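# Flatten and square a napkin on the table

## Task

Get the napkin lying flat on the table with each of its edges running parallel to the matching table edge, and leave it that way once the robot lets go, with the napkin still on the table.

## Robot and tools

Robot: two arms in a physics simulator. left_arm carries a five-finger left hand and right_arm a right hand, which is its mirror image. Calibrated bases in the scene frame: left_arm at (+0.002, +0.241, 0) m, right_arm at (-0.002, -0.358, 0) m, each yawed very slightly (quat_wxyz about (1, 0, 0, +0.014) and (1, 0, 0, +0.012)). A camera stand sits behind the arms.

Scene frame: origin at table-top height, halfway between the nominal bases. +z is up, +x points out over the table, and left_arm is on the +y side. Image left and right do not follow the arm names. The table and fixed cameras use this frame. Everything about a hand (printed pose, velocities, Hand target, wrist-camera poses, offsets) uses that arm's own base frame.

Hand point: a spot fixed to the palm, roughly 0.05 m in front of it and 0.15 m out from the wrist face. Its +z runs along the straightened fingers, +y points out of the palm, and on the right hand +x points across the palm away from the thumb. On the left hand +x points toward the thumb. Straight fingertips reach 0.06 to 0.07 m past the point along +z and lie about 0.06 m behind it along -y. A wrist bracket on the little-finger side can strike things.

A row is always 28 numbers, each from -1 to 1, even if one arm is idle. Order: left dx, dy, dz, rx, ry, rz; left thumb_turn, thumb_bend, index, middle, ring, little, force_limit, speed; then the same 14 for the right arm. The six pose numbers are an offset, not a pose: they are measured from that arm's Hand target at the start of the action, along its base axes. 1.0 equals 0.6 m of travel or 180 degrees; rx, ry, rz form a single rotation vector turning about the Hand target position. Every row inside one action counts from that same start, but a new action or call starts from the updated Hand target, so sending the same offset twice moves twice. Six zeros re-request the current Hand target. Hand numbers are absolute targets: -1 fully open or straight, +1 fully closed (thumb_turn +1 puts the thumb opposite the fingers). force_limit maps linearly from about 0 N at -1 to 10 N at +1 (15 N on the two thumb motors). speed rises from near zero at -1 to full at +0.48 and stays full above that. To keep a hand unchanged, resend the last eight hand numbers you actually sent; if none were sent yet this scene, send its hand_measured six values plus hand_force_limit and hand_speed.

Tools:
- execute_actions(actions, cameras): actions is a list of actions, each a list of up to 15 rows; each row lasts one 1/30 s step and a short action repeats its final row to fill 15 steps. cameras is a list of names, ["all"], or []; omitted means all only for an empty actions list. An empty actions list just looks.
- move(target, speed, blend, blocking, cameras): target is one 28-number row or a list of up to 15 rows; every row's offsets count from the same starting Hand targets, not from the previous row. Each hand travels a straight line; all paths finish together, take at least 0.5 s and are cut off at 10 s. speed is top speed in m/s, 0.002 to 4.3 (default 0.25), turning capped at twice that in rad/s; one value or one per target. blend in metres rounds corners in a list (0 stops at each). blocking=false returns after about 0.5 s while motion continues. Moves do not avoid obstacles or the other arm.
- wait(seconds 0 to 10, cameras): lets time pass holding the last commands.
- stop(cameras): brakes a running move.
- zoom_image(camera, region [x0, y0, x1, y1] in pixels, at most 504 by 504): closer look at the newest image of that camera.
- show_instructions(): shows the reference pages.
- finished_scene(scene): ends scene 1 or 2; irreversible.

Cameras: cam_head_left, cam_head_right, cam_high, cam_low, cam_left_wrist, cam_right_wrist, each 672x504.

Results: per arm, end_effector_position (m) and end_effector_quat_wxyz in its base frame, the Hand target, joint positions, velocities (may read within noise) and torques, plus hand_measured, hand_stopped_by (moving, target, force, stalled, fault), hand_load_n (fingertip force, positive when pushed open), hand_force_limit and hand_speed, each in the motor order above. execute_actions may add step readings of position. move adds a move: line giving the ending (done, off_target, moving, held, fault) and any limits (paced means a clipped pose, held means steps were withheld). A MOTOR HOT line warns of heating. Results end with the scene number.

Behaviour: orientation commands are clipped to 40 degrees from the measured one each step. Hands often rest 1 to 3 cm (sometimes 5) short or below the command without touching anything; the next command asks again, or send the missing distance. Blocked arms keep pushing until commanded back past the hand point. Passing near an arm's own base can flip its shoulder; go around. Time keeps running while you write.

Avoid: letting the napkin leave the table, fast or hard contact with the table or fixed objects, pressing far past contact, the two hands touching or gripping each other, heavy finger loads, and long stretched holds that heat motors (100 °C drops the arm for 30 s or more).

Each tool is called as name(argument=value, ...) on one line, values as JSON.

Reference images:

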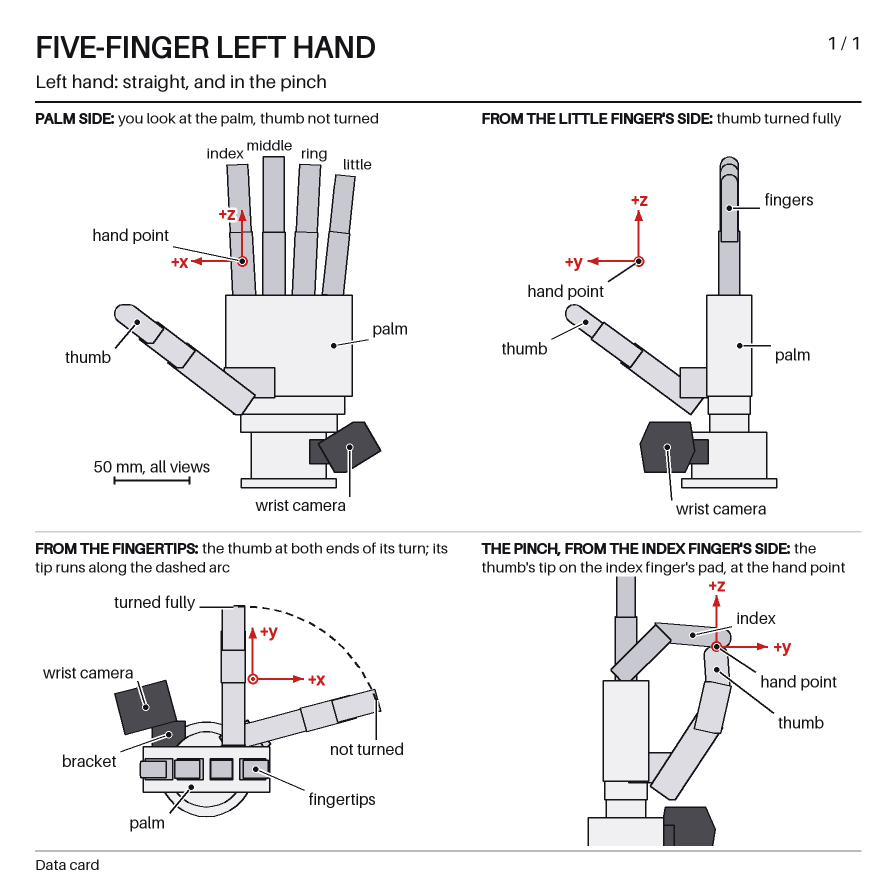

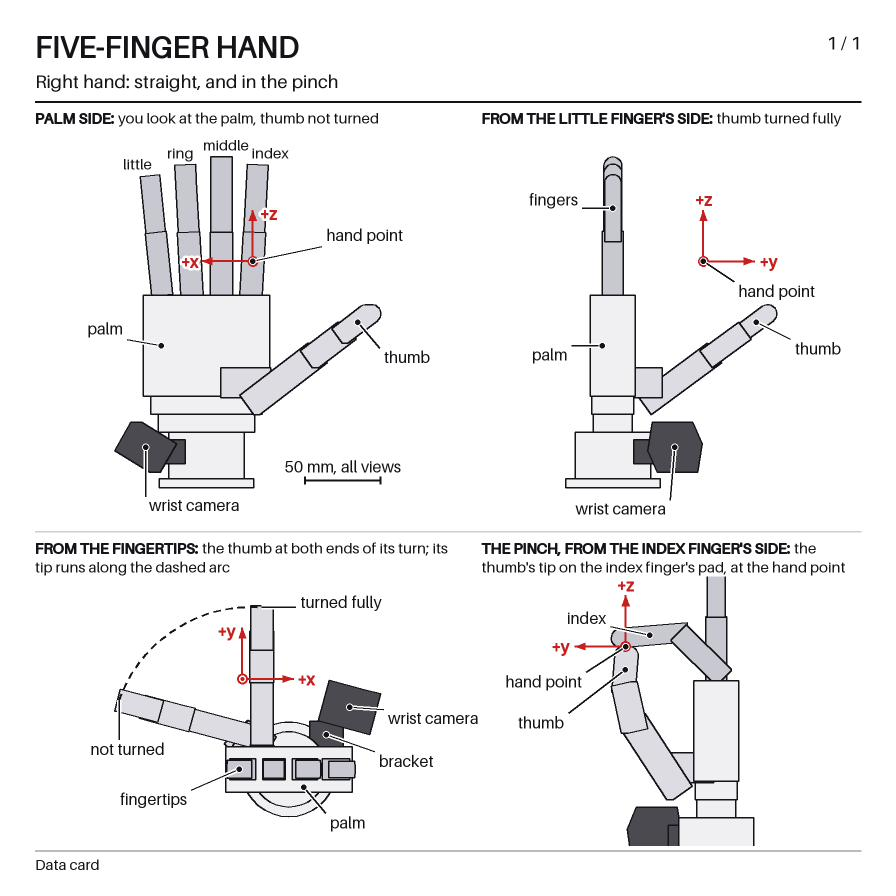

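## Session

execute_actions(actions=[])

zoom_image(camera="cam_high", region=[200, 120, 420, 310])

zoom_image(camera="cam_head_left", region=[230, 200, 430, 370])

zoom_image(camera="cam_head_right", region=[230, 200, 430, 370])

Scene clock: 0.00 s.
left_arm: end_effector_position=(+0.3749, -0.2788, +0.1466) hand_measured=(-1.000, -1.000, -1.000, -1.000, -1.000, -1.000) hand_load_n=(+0.0, +0.0, +0.0, +0.0, +0.0, +0.0) hand_stopped_by=(target, target, target, target, target, target) hand_force_limit=0.00 hand_speed=-0.80 end_effector_quat_wxyz=(-0.177, +0.776, -0.549, +0.255) | right_arm: end_effector_position=(+0.1496, -0.2614, +0.1053) hand_measured=(-1.000, -1.000, -1.000, -1.000, -1.000, -1.000) hand_load_n=(+0.0, +0.0, +0.0, -0.5, +0.0, +0.0) hand_stopped_by=(target, target, target, target, target, target) hand_force_limit=0.00 hand_speed=-0.80 end_effector_quat_wxyz=(+0.109, +0.880, -0.242, +0.394)
Joint positions: left_arm=[-0.653 1.271 0.958 -0.729 -0.363 -0.893] | right_arm=[-1.101 0.568 0.357 -0.601 -0.41 -1.969]
Joint velocities: within noise
Joint torques (N m): no reading
Heat: left arm: hottest waist 34 °C; right arm: hottest shoulder 34 °C.
Hand target: left_arm +0.3811, -0.2836, +0.1546; -0.177, +0.775, -0.547, +0.263 | right_arm +0.1530, -0.2680, +0.1198; +0.118, +0.876, -0.238, +0.403

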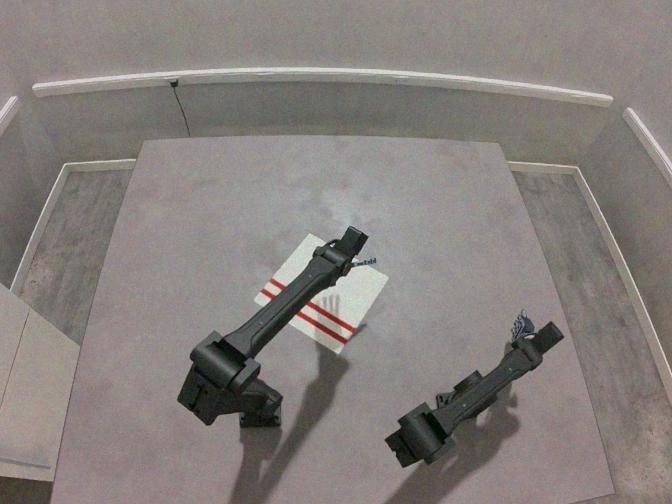

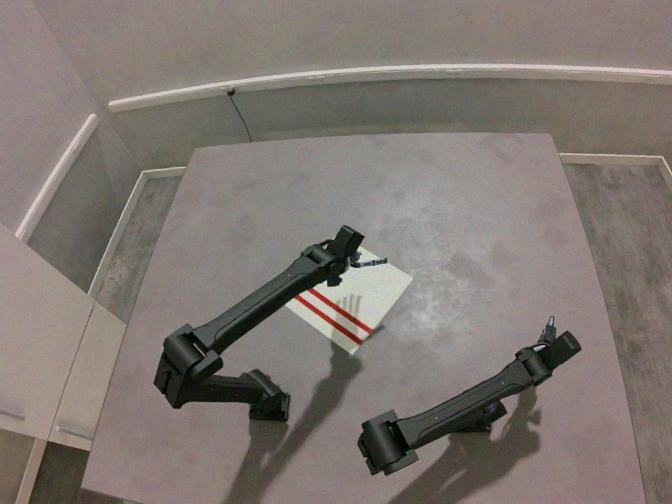

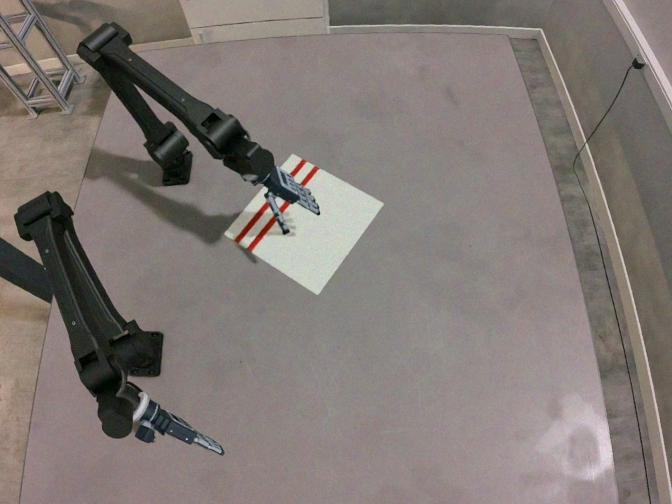

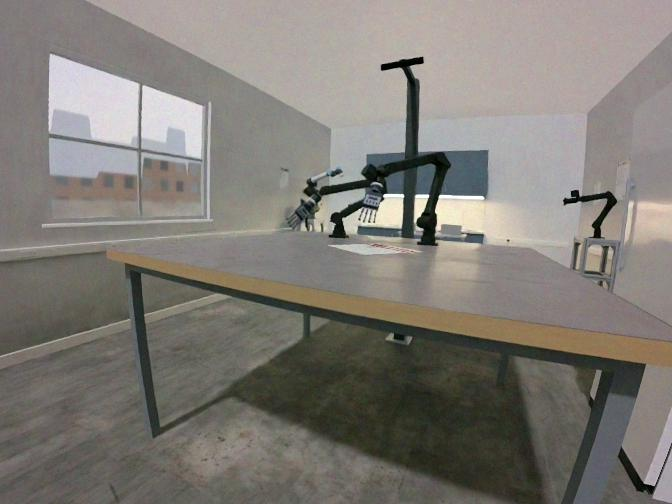

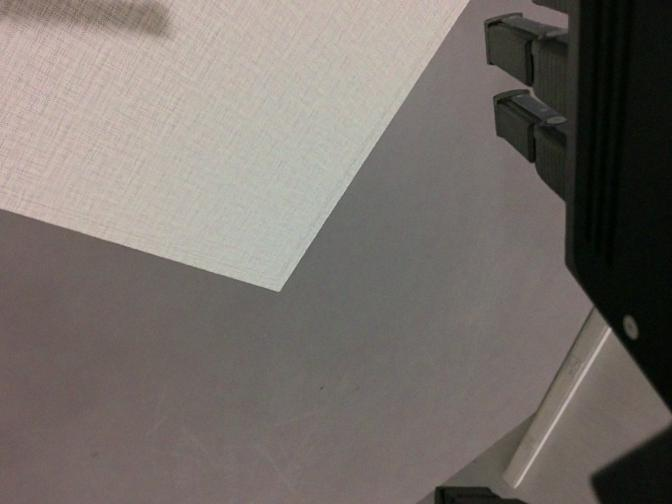

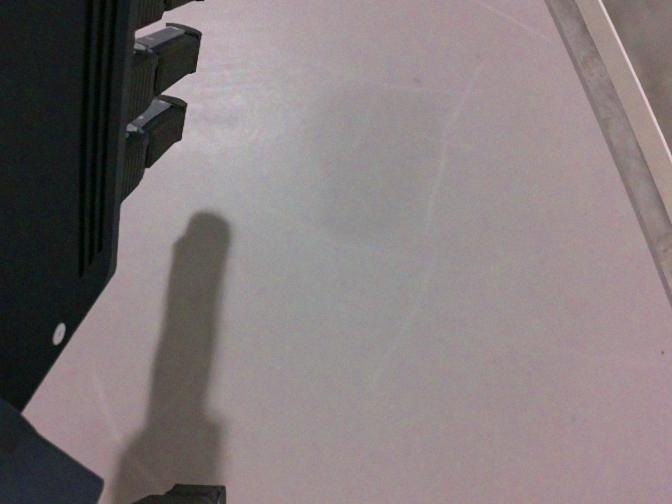

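Scaled by 2.291 from the camera's 672x504 image, which has a finer 960x720 frame.

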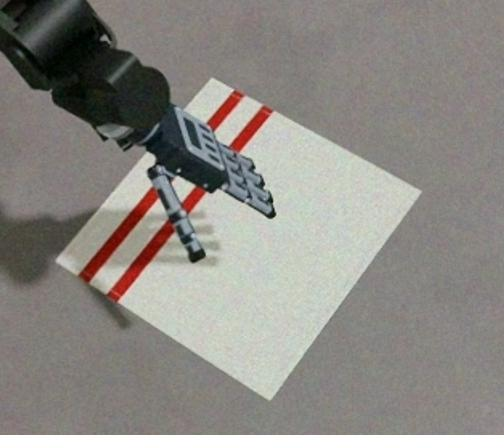

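Scaled by 2.520 from the camera's 672x504 image, which has a finer 960x720 frame.

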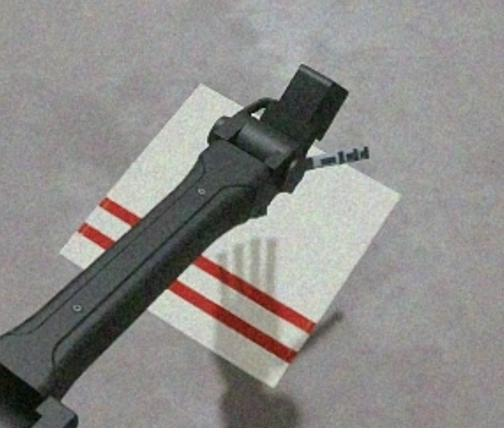

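Scaled by 2.520 from the camera's 672x504 image, which has a finer 960x720 frame.

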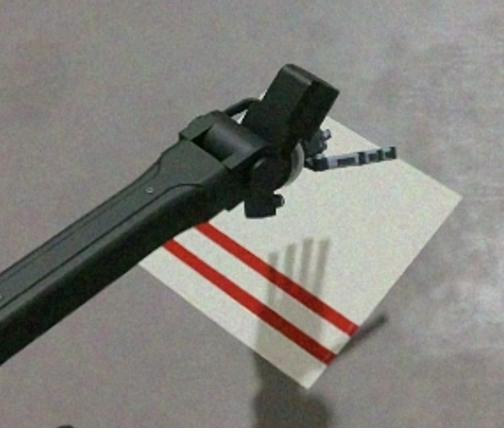

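move(target=[[0.0033,0.0435,0.0,0.0396,0.2025,-0.1049,-1,-1,1,1,1,1,0,-0.3,0,0,0,0,0,0,-1,-1,-1,-1,-1,-1,0,-0.8],[0.0033,0.0435,-0.175,0.0396,0.2025,-0.1049,-1,-1,1,1,1,1,0,-0.3,0,0,0,0,0,0,-1,-1,-1,-1,-1,-1,0,-0.8]], speed=0.2, blend=0.02, cameras=["cam_high","cam_head_left","cam_left_wrist"])

zoom_image(camera="cam_high", region=[200, 120, 420, 310])

zoom_image(camera="cam_head_left", region=[230, 200, 430, 370])

Scene clock: 51.80 s.
left_arm: end_effector_position=(+0.3820, -0.2649, +0.0596) hand_measured=(-1.000, -1.000, +1.000, +1.000, +1.000, +1.000) hand_load_n=(+0.0, +0.0, +0.0, +0.5, +0.0, +0.0) hand_stopped_by=(target, target, target, target, target, target) hand_force_limit=0.00 hand_speed=-0.30 end_effector_quat_wxyz=(-0.003, +0.705, -0.709, +0.006) | right_arm: end_effector_position=(+0.1496, -0.2614, +0.1053) hand_measured=(-1.000, -1.000, -1.000, -1.000, -1.000, -1.000) hand_load_n=(+0.0, +0.0, +0.0, +0.0, +0.0, +0.0) hand_stopped_by=(target, target, target, target, target, target) hand_force_limit=0.00 hand_speed=-0.80 end_effector_quat_wxyz=(+0.109, +0.880, -0.242, +0.394)
Joint positions: left_arm=[-0.487 1.739 1.296 -1.114 -0.002 -0.481] | right_arm=[-1.101 0.568 0.357 -0.601 -0.41 -1.969]
Joint torques (N m): left_arm=[1.49 -13.8 6.27 0.8 0.1 0.15] | right_arm=[0.09 1.26 11.49 1.5 -0.2 0.1]
Heat: left arm: hottest elbow 42 °C; right arm: hottest elbow 39 °C.
Hand target: left_arm +0.3832, -0.2574, +0.0495; +0.000, +0.707, -0.707, -0.001 | right_arm +0.1530, -0.2680, +0.1198; +0.118, +0.876, -0.238, +0.403
Off the commanded pose: left_arm 0.013 m, 1 deg | right_arm 0.016 m, 2 deg.
move: off_target (left_arm, right_arm)
Images, in order (width x height): cam_head_left 672x504, cam_high 672x504, cam_left_wrist 672x504.

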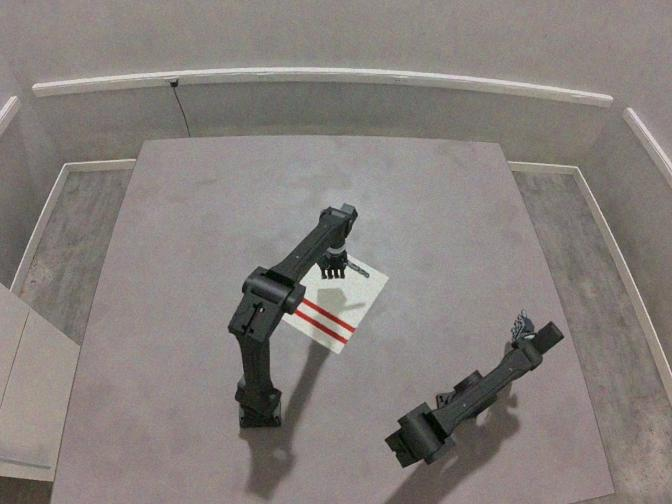

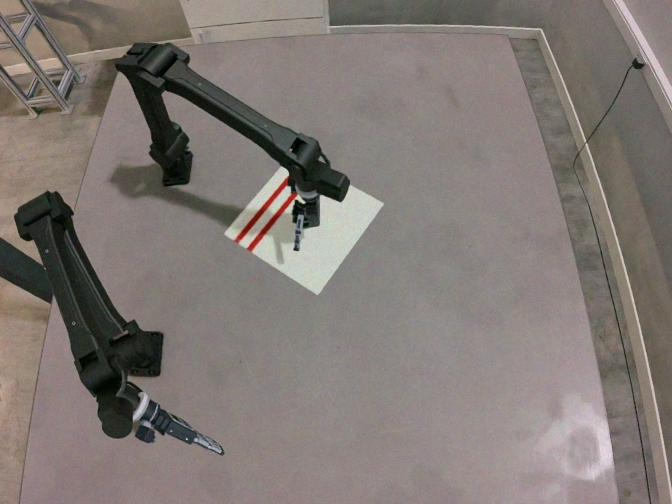

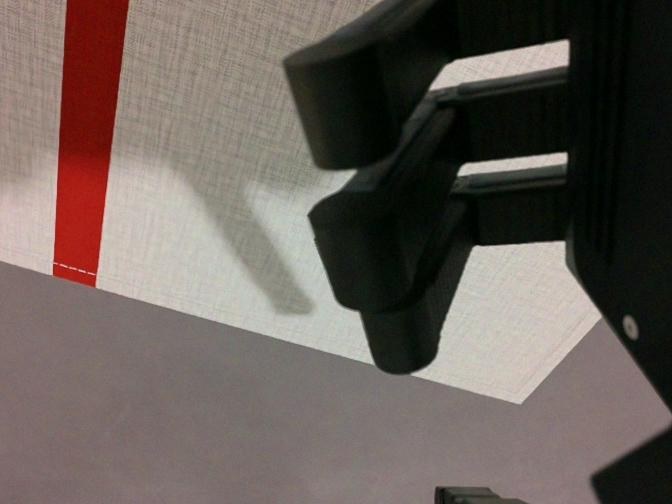

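Scaled by 2.291 from the camera's 672x504 image, which has a finer 960x720 frame.

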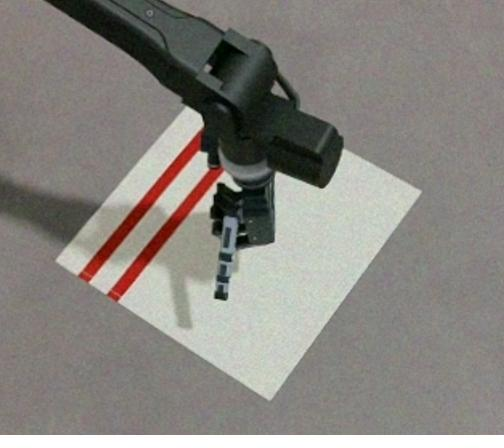

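Scaled by 2.520 from the camera's 672x504 image, which has a finer 960x720 frame.

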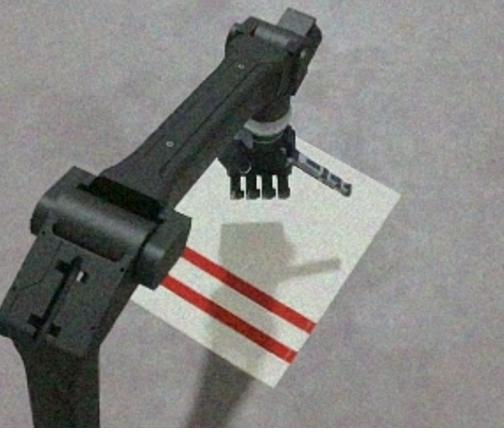

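move(target=[-0.042,0.063,-0.05,0,0,0,-1,-1,1,1,1,1,0,-0.3,0,0,0,0,0,0,-1,-1,-1,-1,-1,-1,0,-0.8], speed=0.15, cameras=["cam_high","cam_head_left","cam_left_wrist"])

zoom_image(camera="cam_high", region=[200, 120, 420, 310])

zoom_image(camera="cam_head_left", region=[230, 200, 430, 370])

Scene clock: 75.53 s.
left_arm: end_effector_position=(+0.3596, -0.2271, +0.0232) hand_measured=(-1.000, -1.000, +1.000, +1.000, +1.000, +1.000) hand_load_n=(+0.0, -0.5, +0.0, +0.0, +0.0, +0.0) hand_stopped_by=(target, target, target, target, target, target) hand_force_limit=0.00 hand_speed=-0.30 end_effector_quat_wxyz=(-0.001, +0.706, -0.708, +0.000) | right_arm: end_effector_position=(+0.1496, -0.2614, +0.1053) hand_measured=(-1.000, -1.000, -1.000, -1.000, -1.000, -1.000) hand_load_n=(+0.0, +0.0, +0.0, +0.0, +0.0, +0.0) hand_stopped_by=(target, target, target, target, target, target) hand_force_limit=0.00 hand_speed=-0.80 end_effector_quat_wxyz=(+0.109, +0.880, -0.242, +0.394)
Joint positions: left_arm=[-0.437 1.708 1.142 -1.004 -0.002 -0.434] | right_arm=[-1.101 0.568 0.357 -0.601 -0.41 -1.969]
Joint torques (N m): left_arm=[1.32 -14.15 5.37 0.75 0.06 0.16] | right_arm=[0.09 1.26 11.47 1.47 -0.2 0.1]
Heat: left arm: hottest elbow 40 °C; right arm: hottest elbow 41 °C.
Hand target: left_arm +0.3580, -0.2197, +0.0195; +0.000, +0.707, -0.707, -0.001 | right_arm +0.1530, -0.2680, +0.1198; +0.118, +0.876, -0.238, +0.403
Off the commanded pose: left_arm 0.009 m, 0 deg | right_arm 0.016 m, 2 deg.
move: off_target (right_arm)
Images, in order (width x height): cam_head_left 672x504, cam_high 672x504, cam_left_wrist 672x504.

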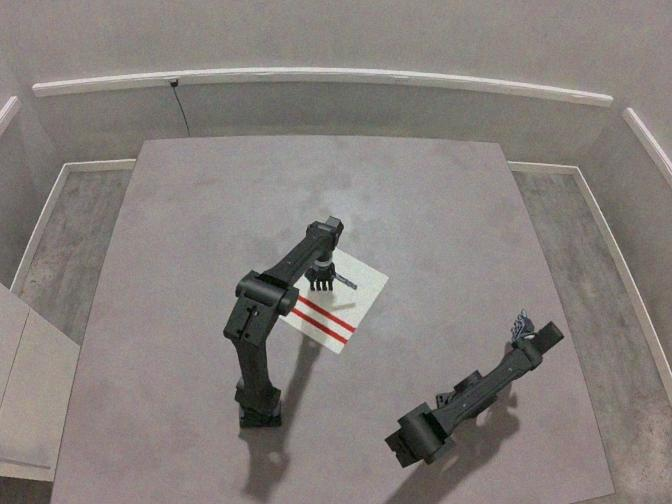

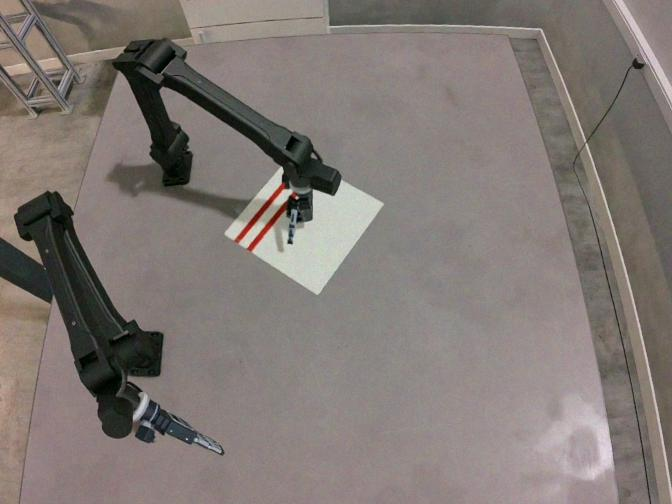

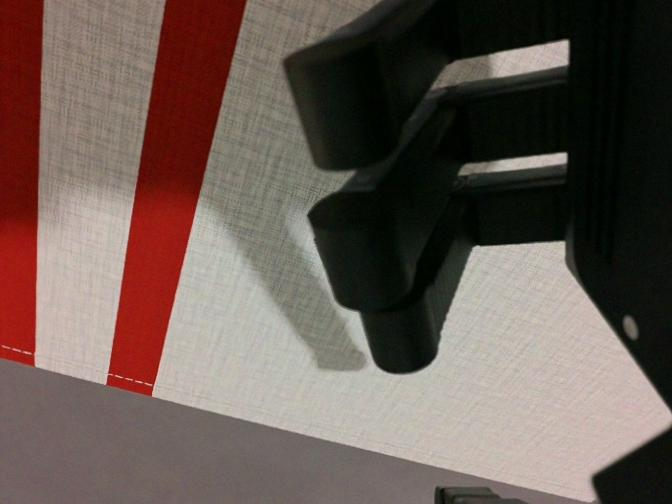

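Scaled by 2.291 from the camera's 672x504 image, which has a finer 960x720 frame.

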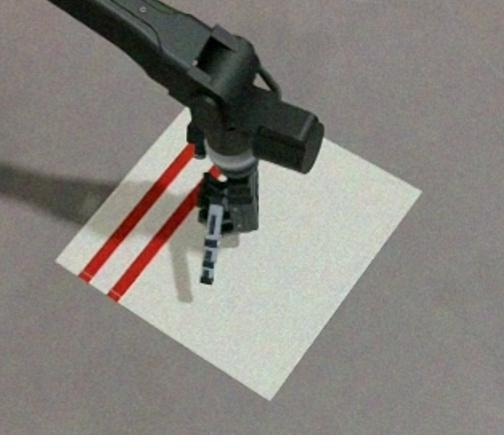

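Scaled by 2.520 from the camera's 672x504 image, which has a finer 960x720 frame.

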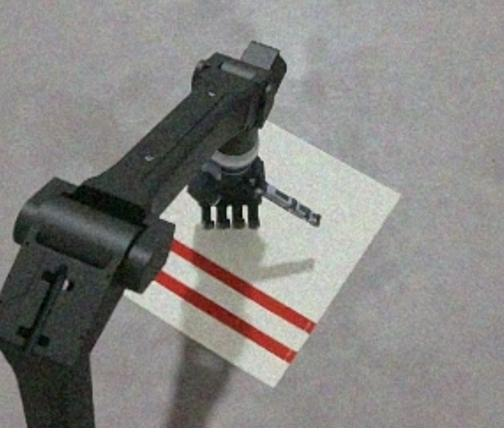

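move(target=[0.008,0,-0.04,0,0,0,-1,-1,1,1,1,1,0,-0.3,0,0,0,0,0,0,-1,-1,-1,-1,-1,-1,0,-0.8], speed=0.1, cameras=["cam_head_left","cam_left_wrist"])

zoom_image(camera="cam_head_left", region=[280, 240, 370, 320])

Scene clock: 87.63 s.
left_arm: end_effector_position=(+0.3649, -0.2294, +0.0081) hand_measured=(-1.000, -1.000, +1.000, +1.000, +1.000, +1.000) hand_load_n=(+0.0, +0.0, +0.0, +0.5, +0.0, +0.0) hand_stopped_by=(target, target, target, target, target, target) hand_force_limit=0.00 hand_speed=-0.30 end_effector_quat_wxyz=(-0.004, +0.704, -0.710, +0.010) | right_arm: end_effector_position=(+0.1496, -0.2614, +0.1053) hand_measured=(-1.000, -1.000, -1.000, -1.000, -1.000, -1.000) hand_load_n=(+0.0, +0.0, +0.0, +0.0, +0.0, +0.0) hand_stopped_by=(target, target, target, target, target, target) hand_force_limit=0.00 hand_speed=-0.80 end_effector_quat_wxyz=(+0.109, +0.880, -0.242, +0.394)
Joint positions: left_arm=[-0.437 1.731 1.128 -0.947 -0.002 -0.429] | right_arm=[-1.101 0.568 0.357 -0.601 -0.41 -1.969]
Joint torques (N m): left_arm=[1.67 -12.28 5.39 0.8 0.07 0.15] | right_arm=[0.15 1.26 11.45 1.48 -0.19 0.11]
Heat: left arm: hottest elbow 39 °C; right arm: hottest elbow 41 °C.
Hand target: left_arm +0.3627, -0.2197, -0.0044; +0.000, +0.707, -0.707, -0.001 | right_arm +0.1530, -0.2680, +0.1198; +0.118, +0.876, -0.238, +0.403
Off the commanded pose: left_arm 0.016 m, 1 deg | right_arm 0.016 m, 2 deg.
move: off_target (left_arm, right_arm)
Images, in order (width x height): cam_head_left 672x504, cam_left_wrist 672x504.

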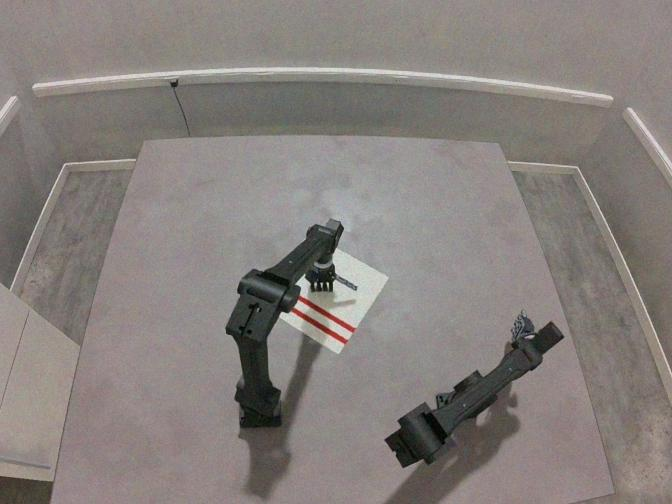

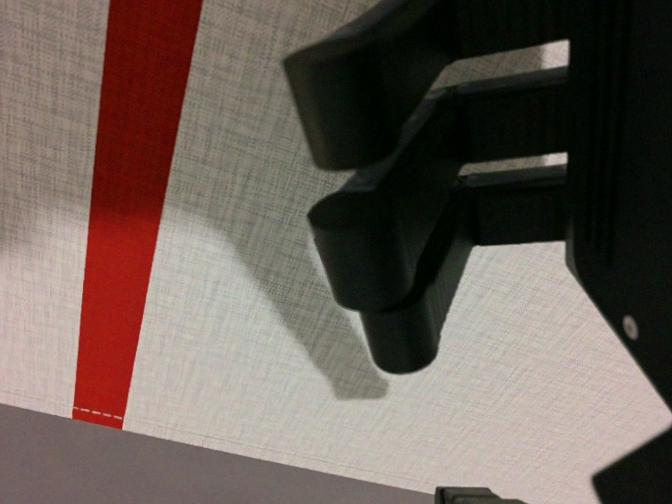

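Scaled by 5.600 from the camera's 672x504 image, which has a finer 960x720 frame.

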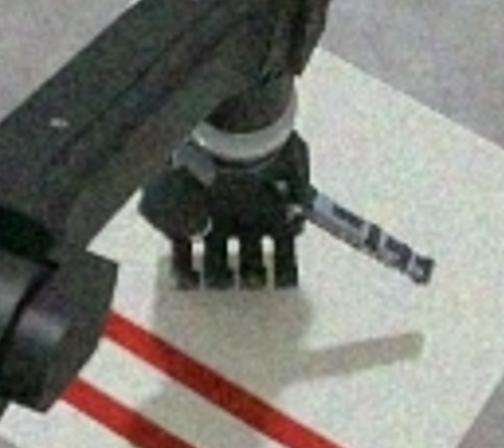

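move(target=[0,0,-0.02,0,0,0,-1,-1,1,1,1,1,0,-0.3,0,0,0,0,0,0,-1,-1,-1,-1,-1,-1,0,-0.8], speed=0.1, cameras=["cam_head_left","cam_left_wrist"])

zoom_image(camera="cam_head_left", region=[280, 240, 370, 320])

Scene clock: 96.17 s.
left_arm: end_effector_position=(+0.3655, -0.2294, -0.0018) hand_measured=(-1.000, -1.000, +1.000, +1.000, +1.000, +1.000) hand_load_n=(+0.0, +0.0, +0.0, +0.0, +0.0, -1.0) hand_stopped_by=(target, target, target, target, target, target) hand_force_limit=0.00 hand_speed=-0.30 end_effector_quat_wxyz=(-0.005, +0.704, -0.710, +0.010) | right_arm: end_effector_position=(+0.1496, -0.2614, +0.1053) hand_measured=(-1.000, -1.000, -1.000, -1.000, -1.000, -1.000) hand_load_n=(+0.0, +0.0, +0.0, +0.0, +0.0, +0.0) hand_stopped_by=(target, target, target, target, target, target) hand_force_limit=0.00 hand_speed=-0.80 end_effector_quat_wxyz=(+0.109, +0.880, -0.242, +0.394)
Joint positions: left_arm=[-0.437 1.746 1.119 -0.921 -0.002 -0.429] | right_arm=[-1.101 0.568 0.357 -0.601 -0.41 -1.969]
Joint torques (N m): left_arm=[1.73 -12.04 5.16 0.92 0.07 0.13] | right_arm=[0.09 1.2 11.48 1.48 -0.19 0.1]
Heat: left arm: hottest elbow 38 °C; right arm: hottest elbow 41 °C.
Hand target: left_arm +0.3627, -0.2196, -0.0164; +0.000, +0.707, -0.707, -0.001 | right_arm +0.1530, -0.2680, +0.1198; +0.118, +0.876, -0.238, +0.403
Off the commanded pose: left_arm 0.018 m, 1 deg | right_arm 0.016 m, 2 deg.
move: off_target (left_arm, right_arm)
Images, in order (width x height): cam_head_left 672x504, cam_left_wrist 672x504.

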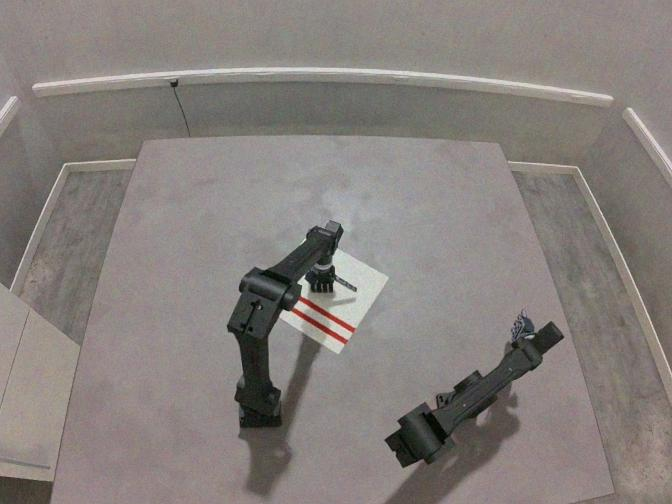

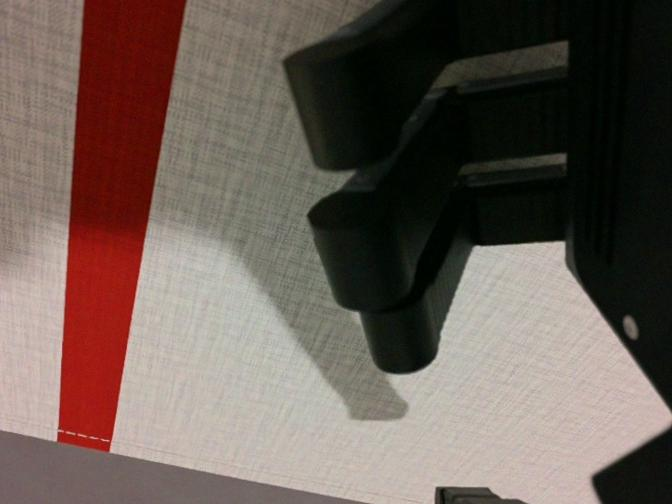

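Scaled by 5.600 from the camera's 672x504 image, which has a finer 960x720 frame.

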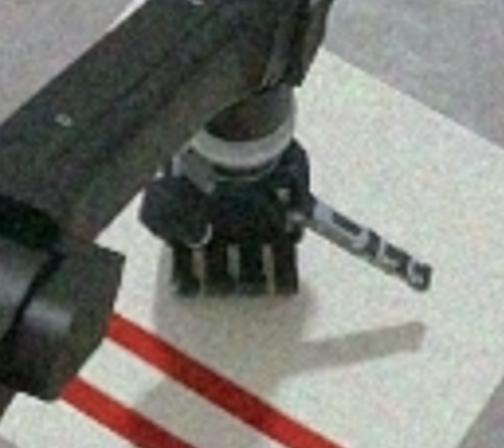

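move(target=[0,0,-0.022,0,0,0,-1,-1,1,1,1,1,0,-0.3,0,0,0,0,0,0,-1,-1,-1,-1,-1,-1,0,-0.8], speed=0.1, cameras=["cam_head_left","cam_left_wrist"])

zoom_image(camera="cam_head_left", region=[230, 200, 430, 370])

Scene clock: 103.77 s.
left_arm: end_effector_position=(+0.3700, -0.2315, -0.0024) hand_measured=(-1.000, -1.000, +1.000, +1.000, +1.000, +1.000) hand_load_n=(+0.5, +0.0, +0.0, +0.5, +0.0, -2.0) hand_stopped_by=(target, target, target, target, target, target) hand_force_limit=0.00 hand_speed=-0.30 end_effector_quat_wxyz=(-0.008, +0.704, -0.710, +0.019) | right_arm: end_effector_position=(+0.1496, -0.2614, +0.1053) hand_measured=(-1.000, -1.000, -1.000, -1.000, -1.000, -1.000) hand_load_n=(+0.0, +0.0, +0.0, +0.0, +0.0, -0.5) hand_stopped_by=(target, target, target, target, target, target) hand_force_limit=0.00 hand_speed=-0.80 end_effector_quat_wxyz=(+0.109, +0.880, -0.242, +0.394)
Joint positions: left_arm=[-0.437 1.746 1.119 -0.902 -0.002 -0.428] | right_arm=[-1.101 0.568 0.357 -0.601 -0.41 -1.969]
Joint torques (N m): left_arm=[1.61 -10.46 4.34 1.43 0.08 0.13] | right_arm=[0.09 1.26 11.48 1.47 -0.2 0.1]
Heat: left arm: hottest elbow 37 °C; right arm: hottest elbow 42 °C.
Hand target: left_arm +0.3627, -0.2196, -0.0296; +0.000, +0.707, -0.707, -0.001 | right_arm +0.1530, -0.2680, +0.1198; +0.118, +0.876, -0.238, +0.403
Off the commanded pose: left_arm 0.031 m, 3 deg | right_arm 0.016 m, 2 deg.
move: off_target (left_arm, right_arm)
Images, in order (width x height): cam_head_left 672x504, cam_left_wrist 672x504.

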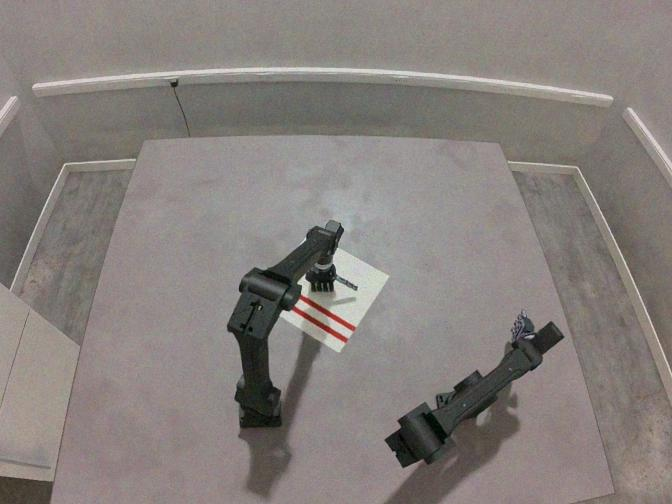

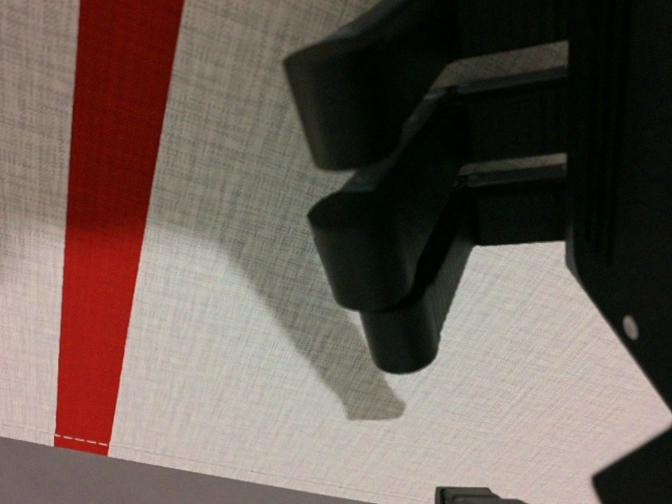

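Scaled by 2.520 from the camera's 672x504 image, which has a finer 960x720 frame.

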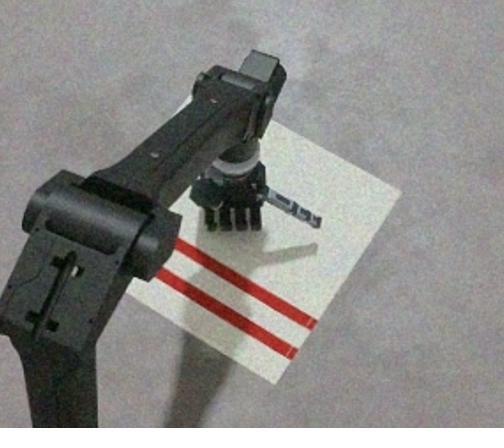

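move(target=[[0.0153,-0.0078,0,0,0,0.0778,-1,-1,1,1,1,1,0,-0.3,0,0,0,0,0,0,-1,-1,-1,-1,-1,-1,0,-0.8],[0.0322,-0.0118,0,0,0,0.1556,-1,-1,1,1,1,1,0,-0.3,0,0,0,0,0,0,-1,-1,-1,-1,-1,-1,0,-0.8]], speed=0.12, blend=0.005, cameras=["cam_head_left","cam_high","cam_head_right"])

zoom_image(camera="cam_high", region=[200, 120, 420, 310])

zoom_image(camera="cam_head_right", region=[250, 220, 450, 390])

Scene clock: 121.50 s.
left_arm: end_effector_position=(+0.3984, -0.2408, -0.0011) hand_measured=(-1.000, -1.000, +1.000, +1.000, +1.000, +1.000) hand_load_n=(+0.0, +0.0, +0.0, +0.0, +0.0, -2.5) hand_stopped_by=(target, target, target, target, target, target) hand_force_limit=0.00 hand_speed=-0.30 end_effector_quat_wxyz=(-0.006, +0.850, -0.526, +0.031) | right_arm: end_effector_position=(+0.1496, -0.2614, +0.1053) hand_measured=(-1.000, -1.000, -1.000, -1.000, -1.000, -1.000) hand_load_n=(+0.0, +0.0, +0.0, +0.0, +0.0, +0.0) hand_stopped_by=(target, target, target, target, target, target) hand_force_limit=0.00 hand_speed=-0.80 end_effector_quat_wxyz=(+0.109, +0.880, -0.242, +0.394)
Joint positions: left_arm=[-0.402 1.736 1.105 -0.877 -0.002 -0.863] | right_arm=[-1.101 0.568 0.357 -0.601 -0.41 -1.969]
Joint torques (N m): left_arm=[1.44 -11.05 3.47 0.87 0.11 -0.1] | right_arm=[0.09 1.26 11.48 1.5 -0.2 0.1]
Heat: left arm: hottest elbow 36 °C; right arm: hottest elbow 42 °C.
Hand target: left_arm +0.3821, -0.2268, -0.0296; +0.000, +0.857, -0.515, +0.000 | right_arm +0.1530, -0.2680, +0.1198; +0.118, +0.876, -0.238, +0.403
Off the commanded pose: left_arm 0.036 m, 4 deg | right_arm 0.016 m, 2 deg.
move: off_target (left_arm, right_arm)
Images, in order (width x height): cam_head_left 672x504, cam_head_right 672x504, cam_high 672x504.

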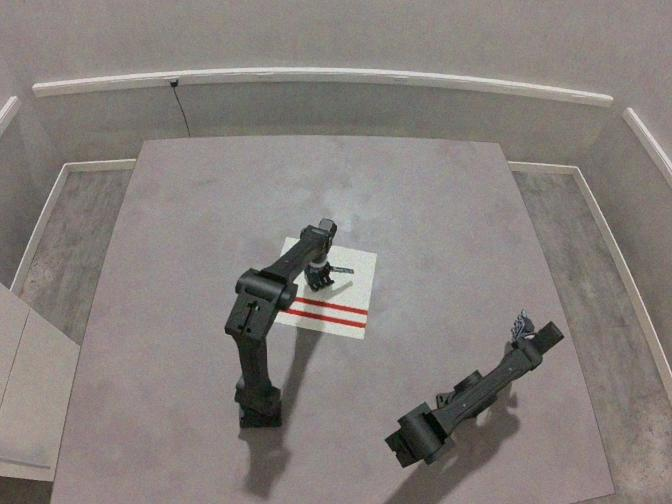

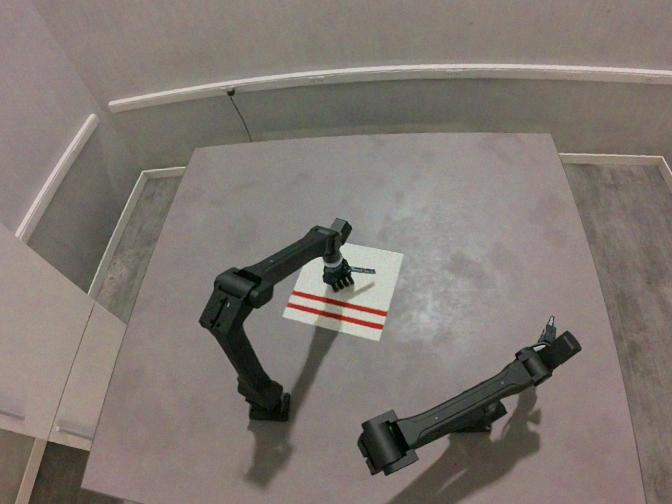

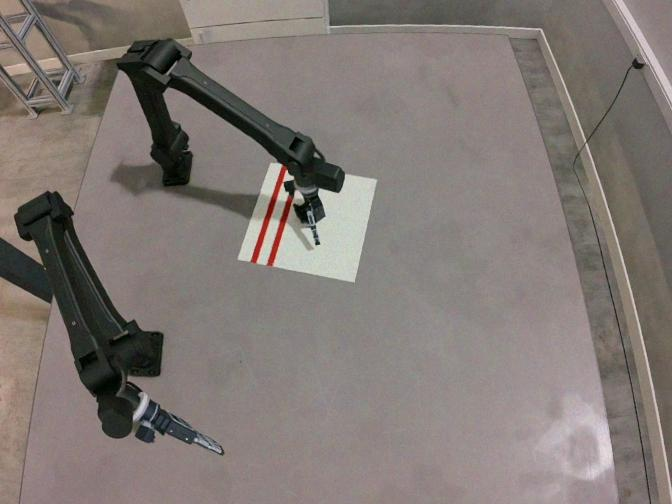

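Scaled by 2.291 from the camera's 672x504 image, which has a finer 960x720 frame.

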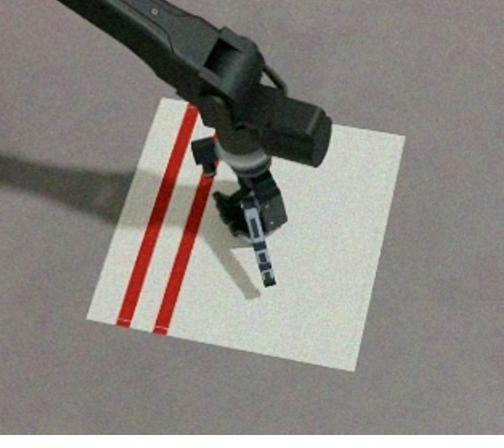

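Scaled by 2.520 from the camera's 672x504 image, which has a finer 960x720 frame.

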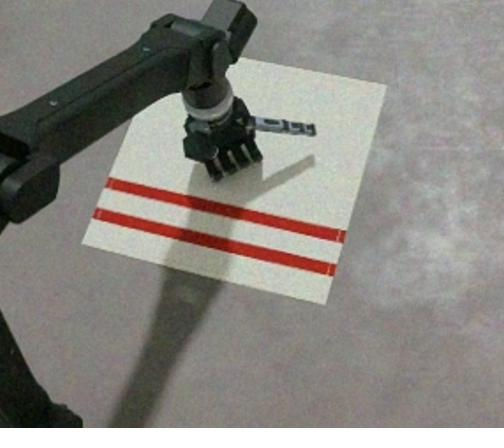

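move(target=[0.0172,0.0002,-0.003,0,0,0.08,-1,-1,1,1,1,1,0,-0.3,0,0,0,0,0,0,-1,-1,-1,-1,-1,-1,0,-0.8], speed=0.1, cameras=["cam_head_left","cam_high","cam_head_right"])

zoom_image(camera="cam_high", region=[200, 120, 420, 310])

zoom_image(camera="cam_head_right", region=[250, 220, 450, 390])

Scene clock: 146.10 s.
left_arm: end_effector_position=(+0.4118, -0.2396, -0.0001) hand_measured=(-1.000, -1.000, +1.000, +1.000, +1.000, +1.000) hand_load_n=(+0.0, +0.0, +0.0, +0.5, +0.0, -2.5) hand_stopped_by=(target, target, target, target, target, target) hand_force_limit=0.00 hand_speed=-0.30 end_effector_quat_wxyz=(-0.003, +0.909, -0.414, +0.035) | right_arm: end_effector_position=(+0.1496, -0.2614, +0.1053) hand_measured=(-1.000, -1.000, -1.000, -1.000, -1.000, -1.000) hand_load_n=(+0.0, +0.0, +0.0, +0.0, +0.0, +0.0) hand_stopped_by=(target, target, target, target, target, target) hand_force_limit=0.00 hand_speed=-0.80 end_effector_quat_wxyz=(+0.109, +0.880, -0.242, +0.394)
Joint positions: left_arm=[-0.384 1.721 1.083 -0.863 -0.002 -1.1] | right_arm=[-1.101 0.568 0.357 -0.601 -0.41 -1.969]
Joint torques (N m): left_arm=[1.08 -10.64 3.28 0.81 0.13 -0.11] | right_arm=[0.03 1.2 11.47 1.46 -0.2 0.1]
Heat: left arm: hottest elbow 35 °C; right arm: hottest elbow 43 °C.
Hand target: left_arm +0.3923, -0.2267, -0.0314; +0.000, +0.915, -0.403, +0.000 | right_arm +0.1530, -0.2680, +0.1198; +0.118, +0.876, -0.238, +0.403
Off the commanded pose: left_arm 0.039 m, 4 deg | right_arm 0.016 m, 2 deg.
move: off_target (left_arm, right_arm)
Images, in order (width x height): cam_head_left 672x504, cam_head_right 672x504, cam_high 672x504.

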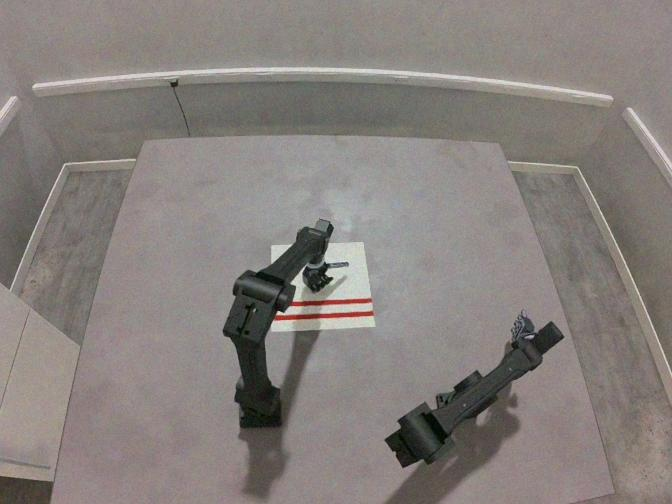

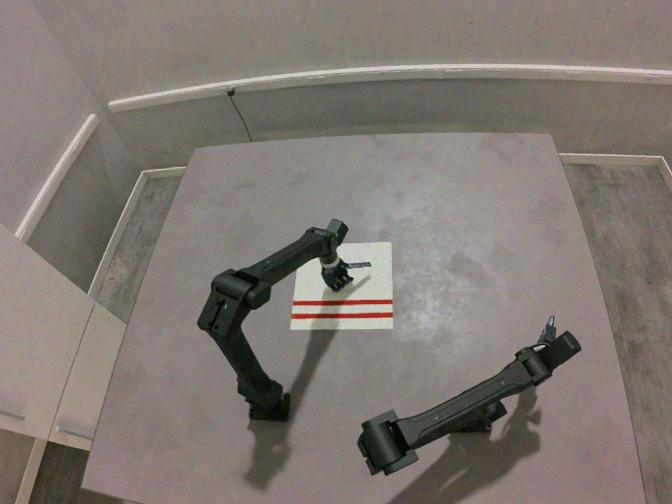

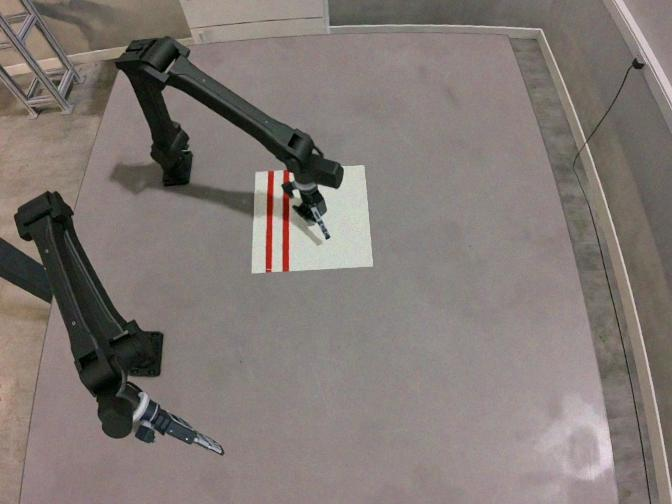

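Scaled by 2.291 from the camera's 672x504 image, which has a finer 960x720 frame.

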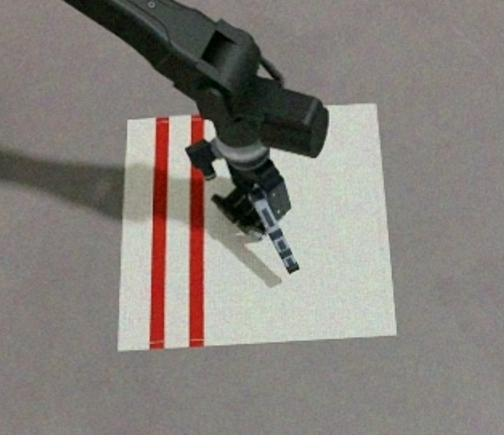

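Scaled by 2.520 from the camera's 672x504 image, which has a finer 960x720 frame.

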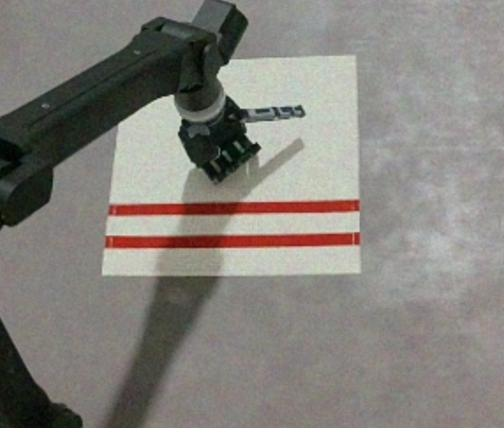

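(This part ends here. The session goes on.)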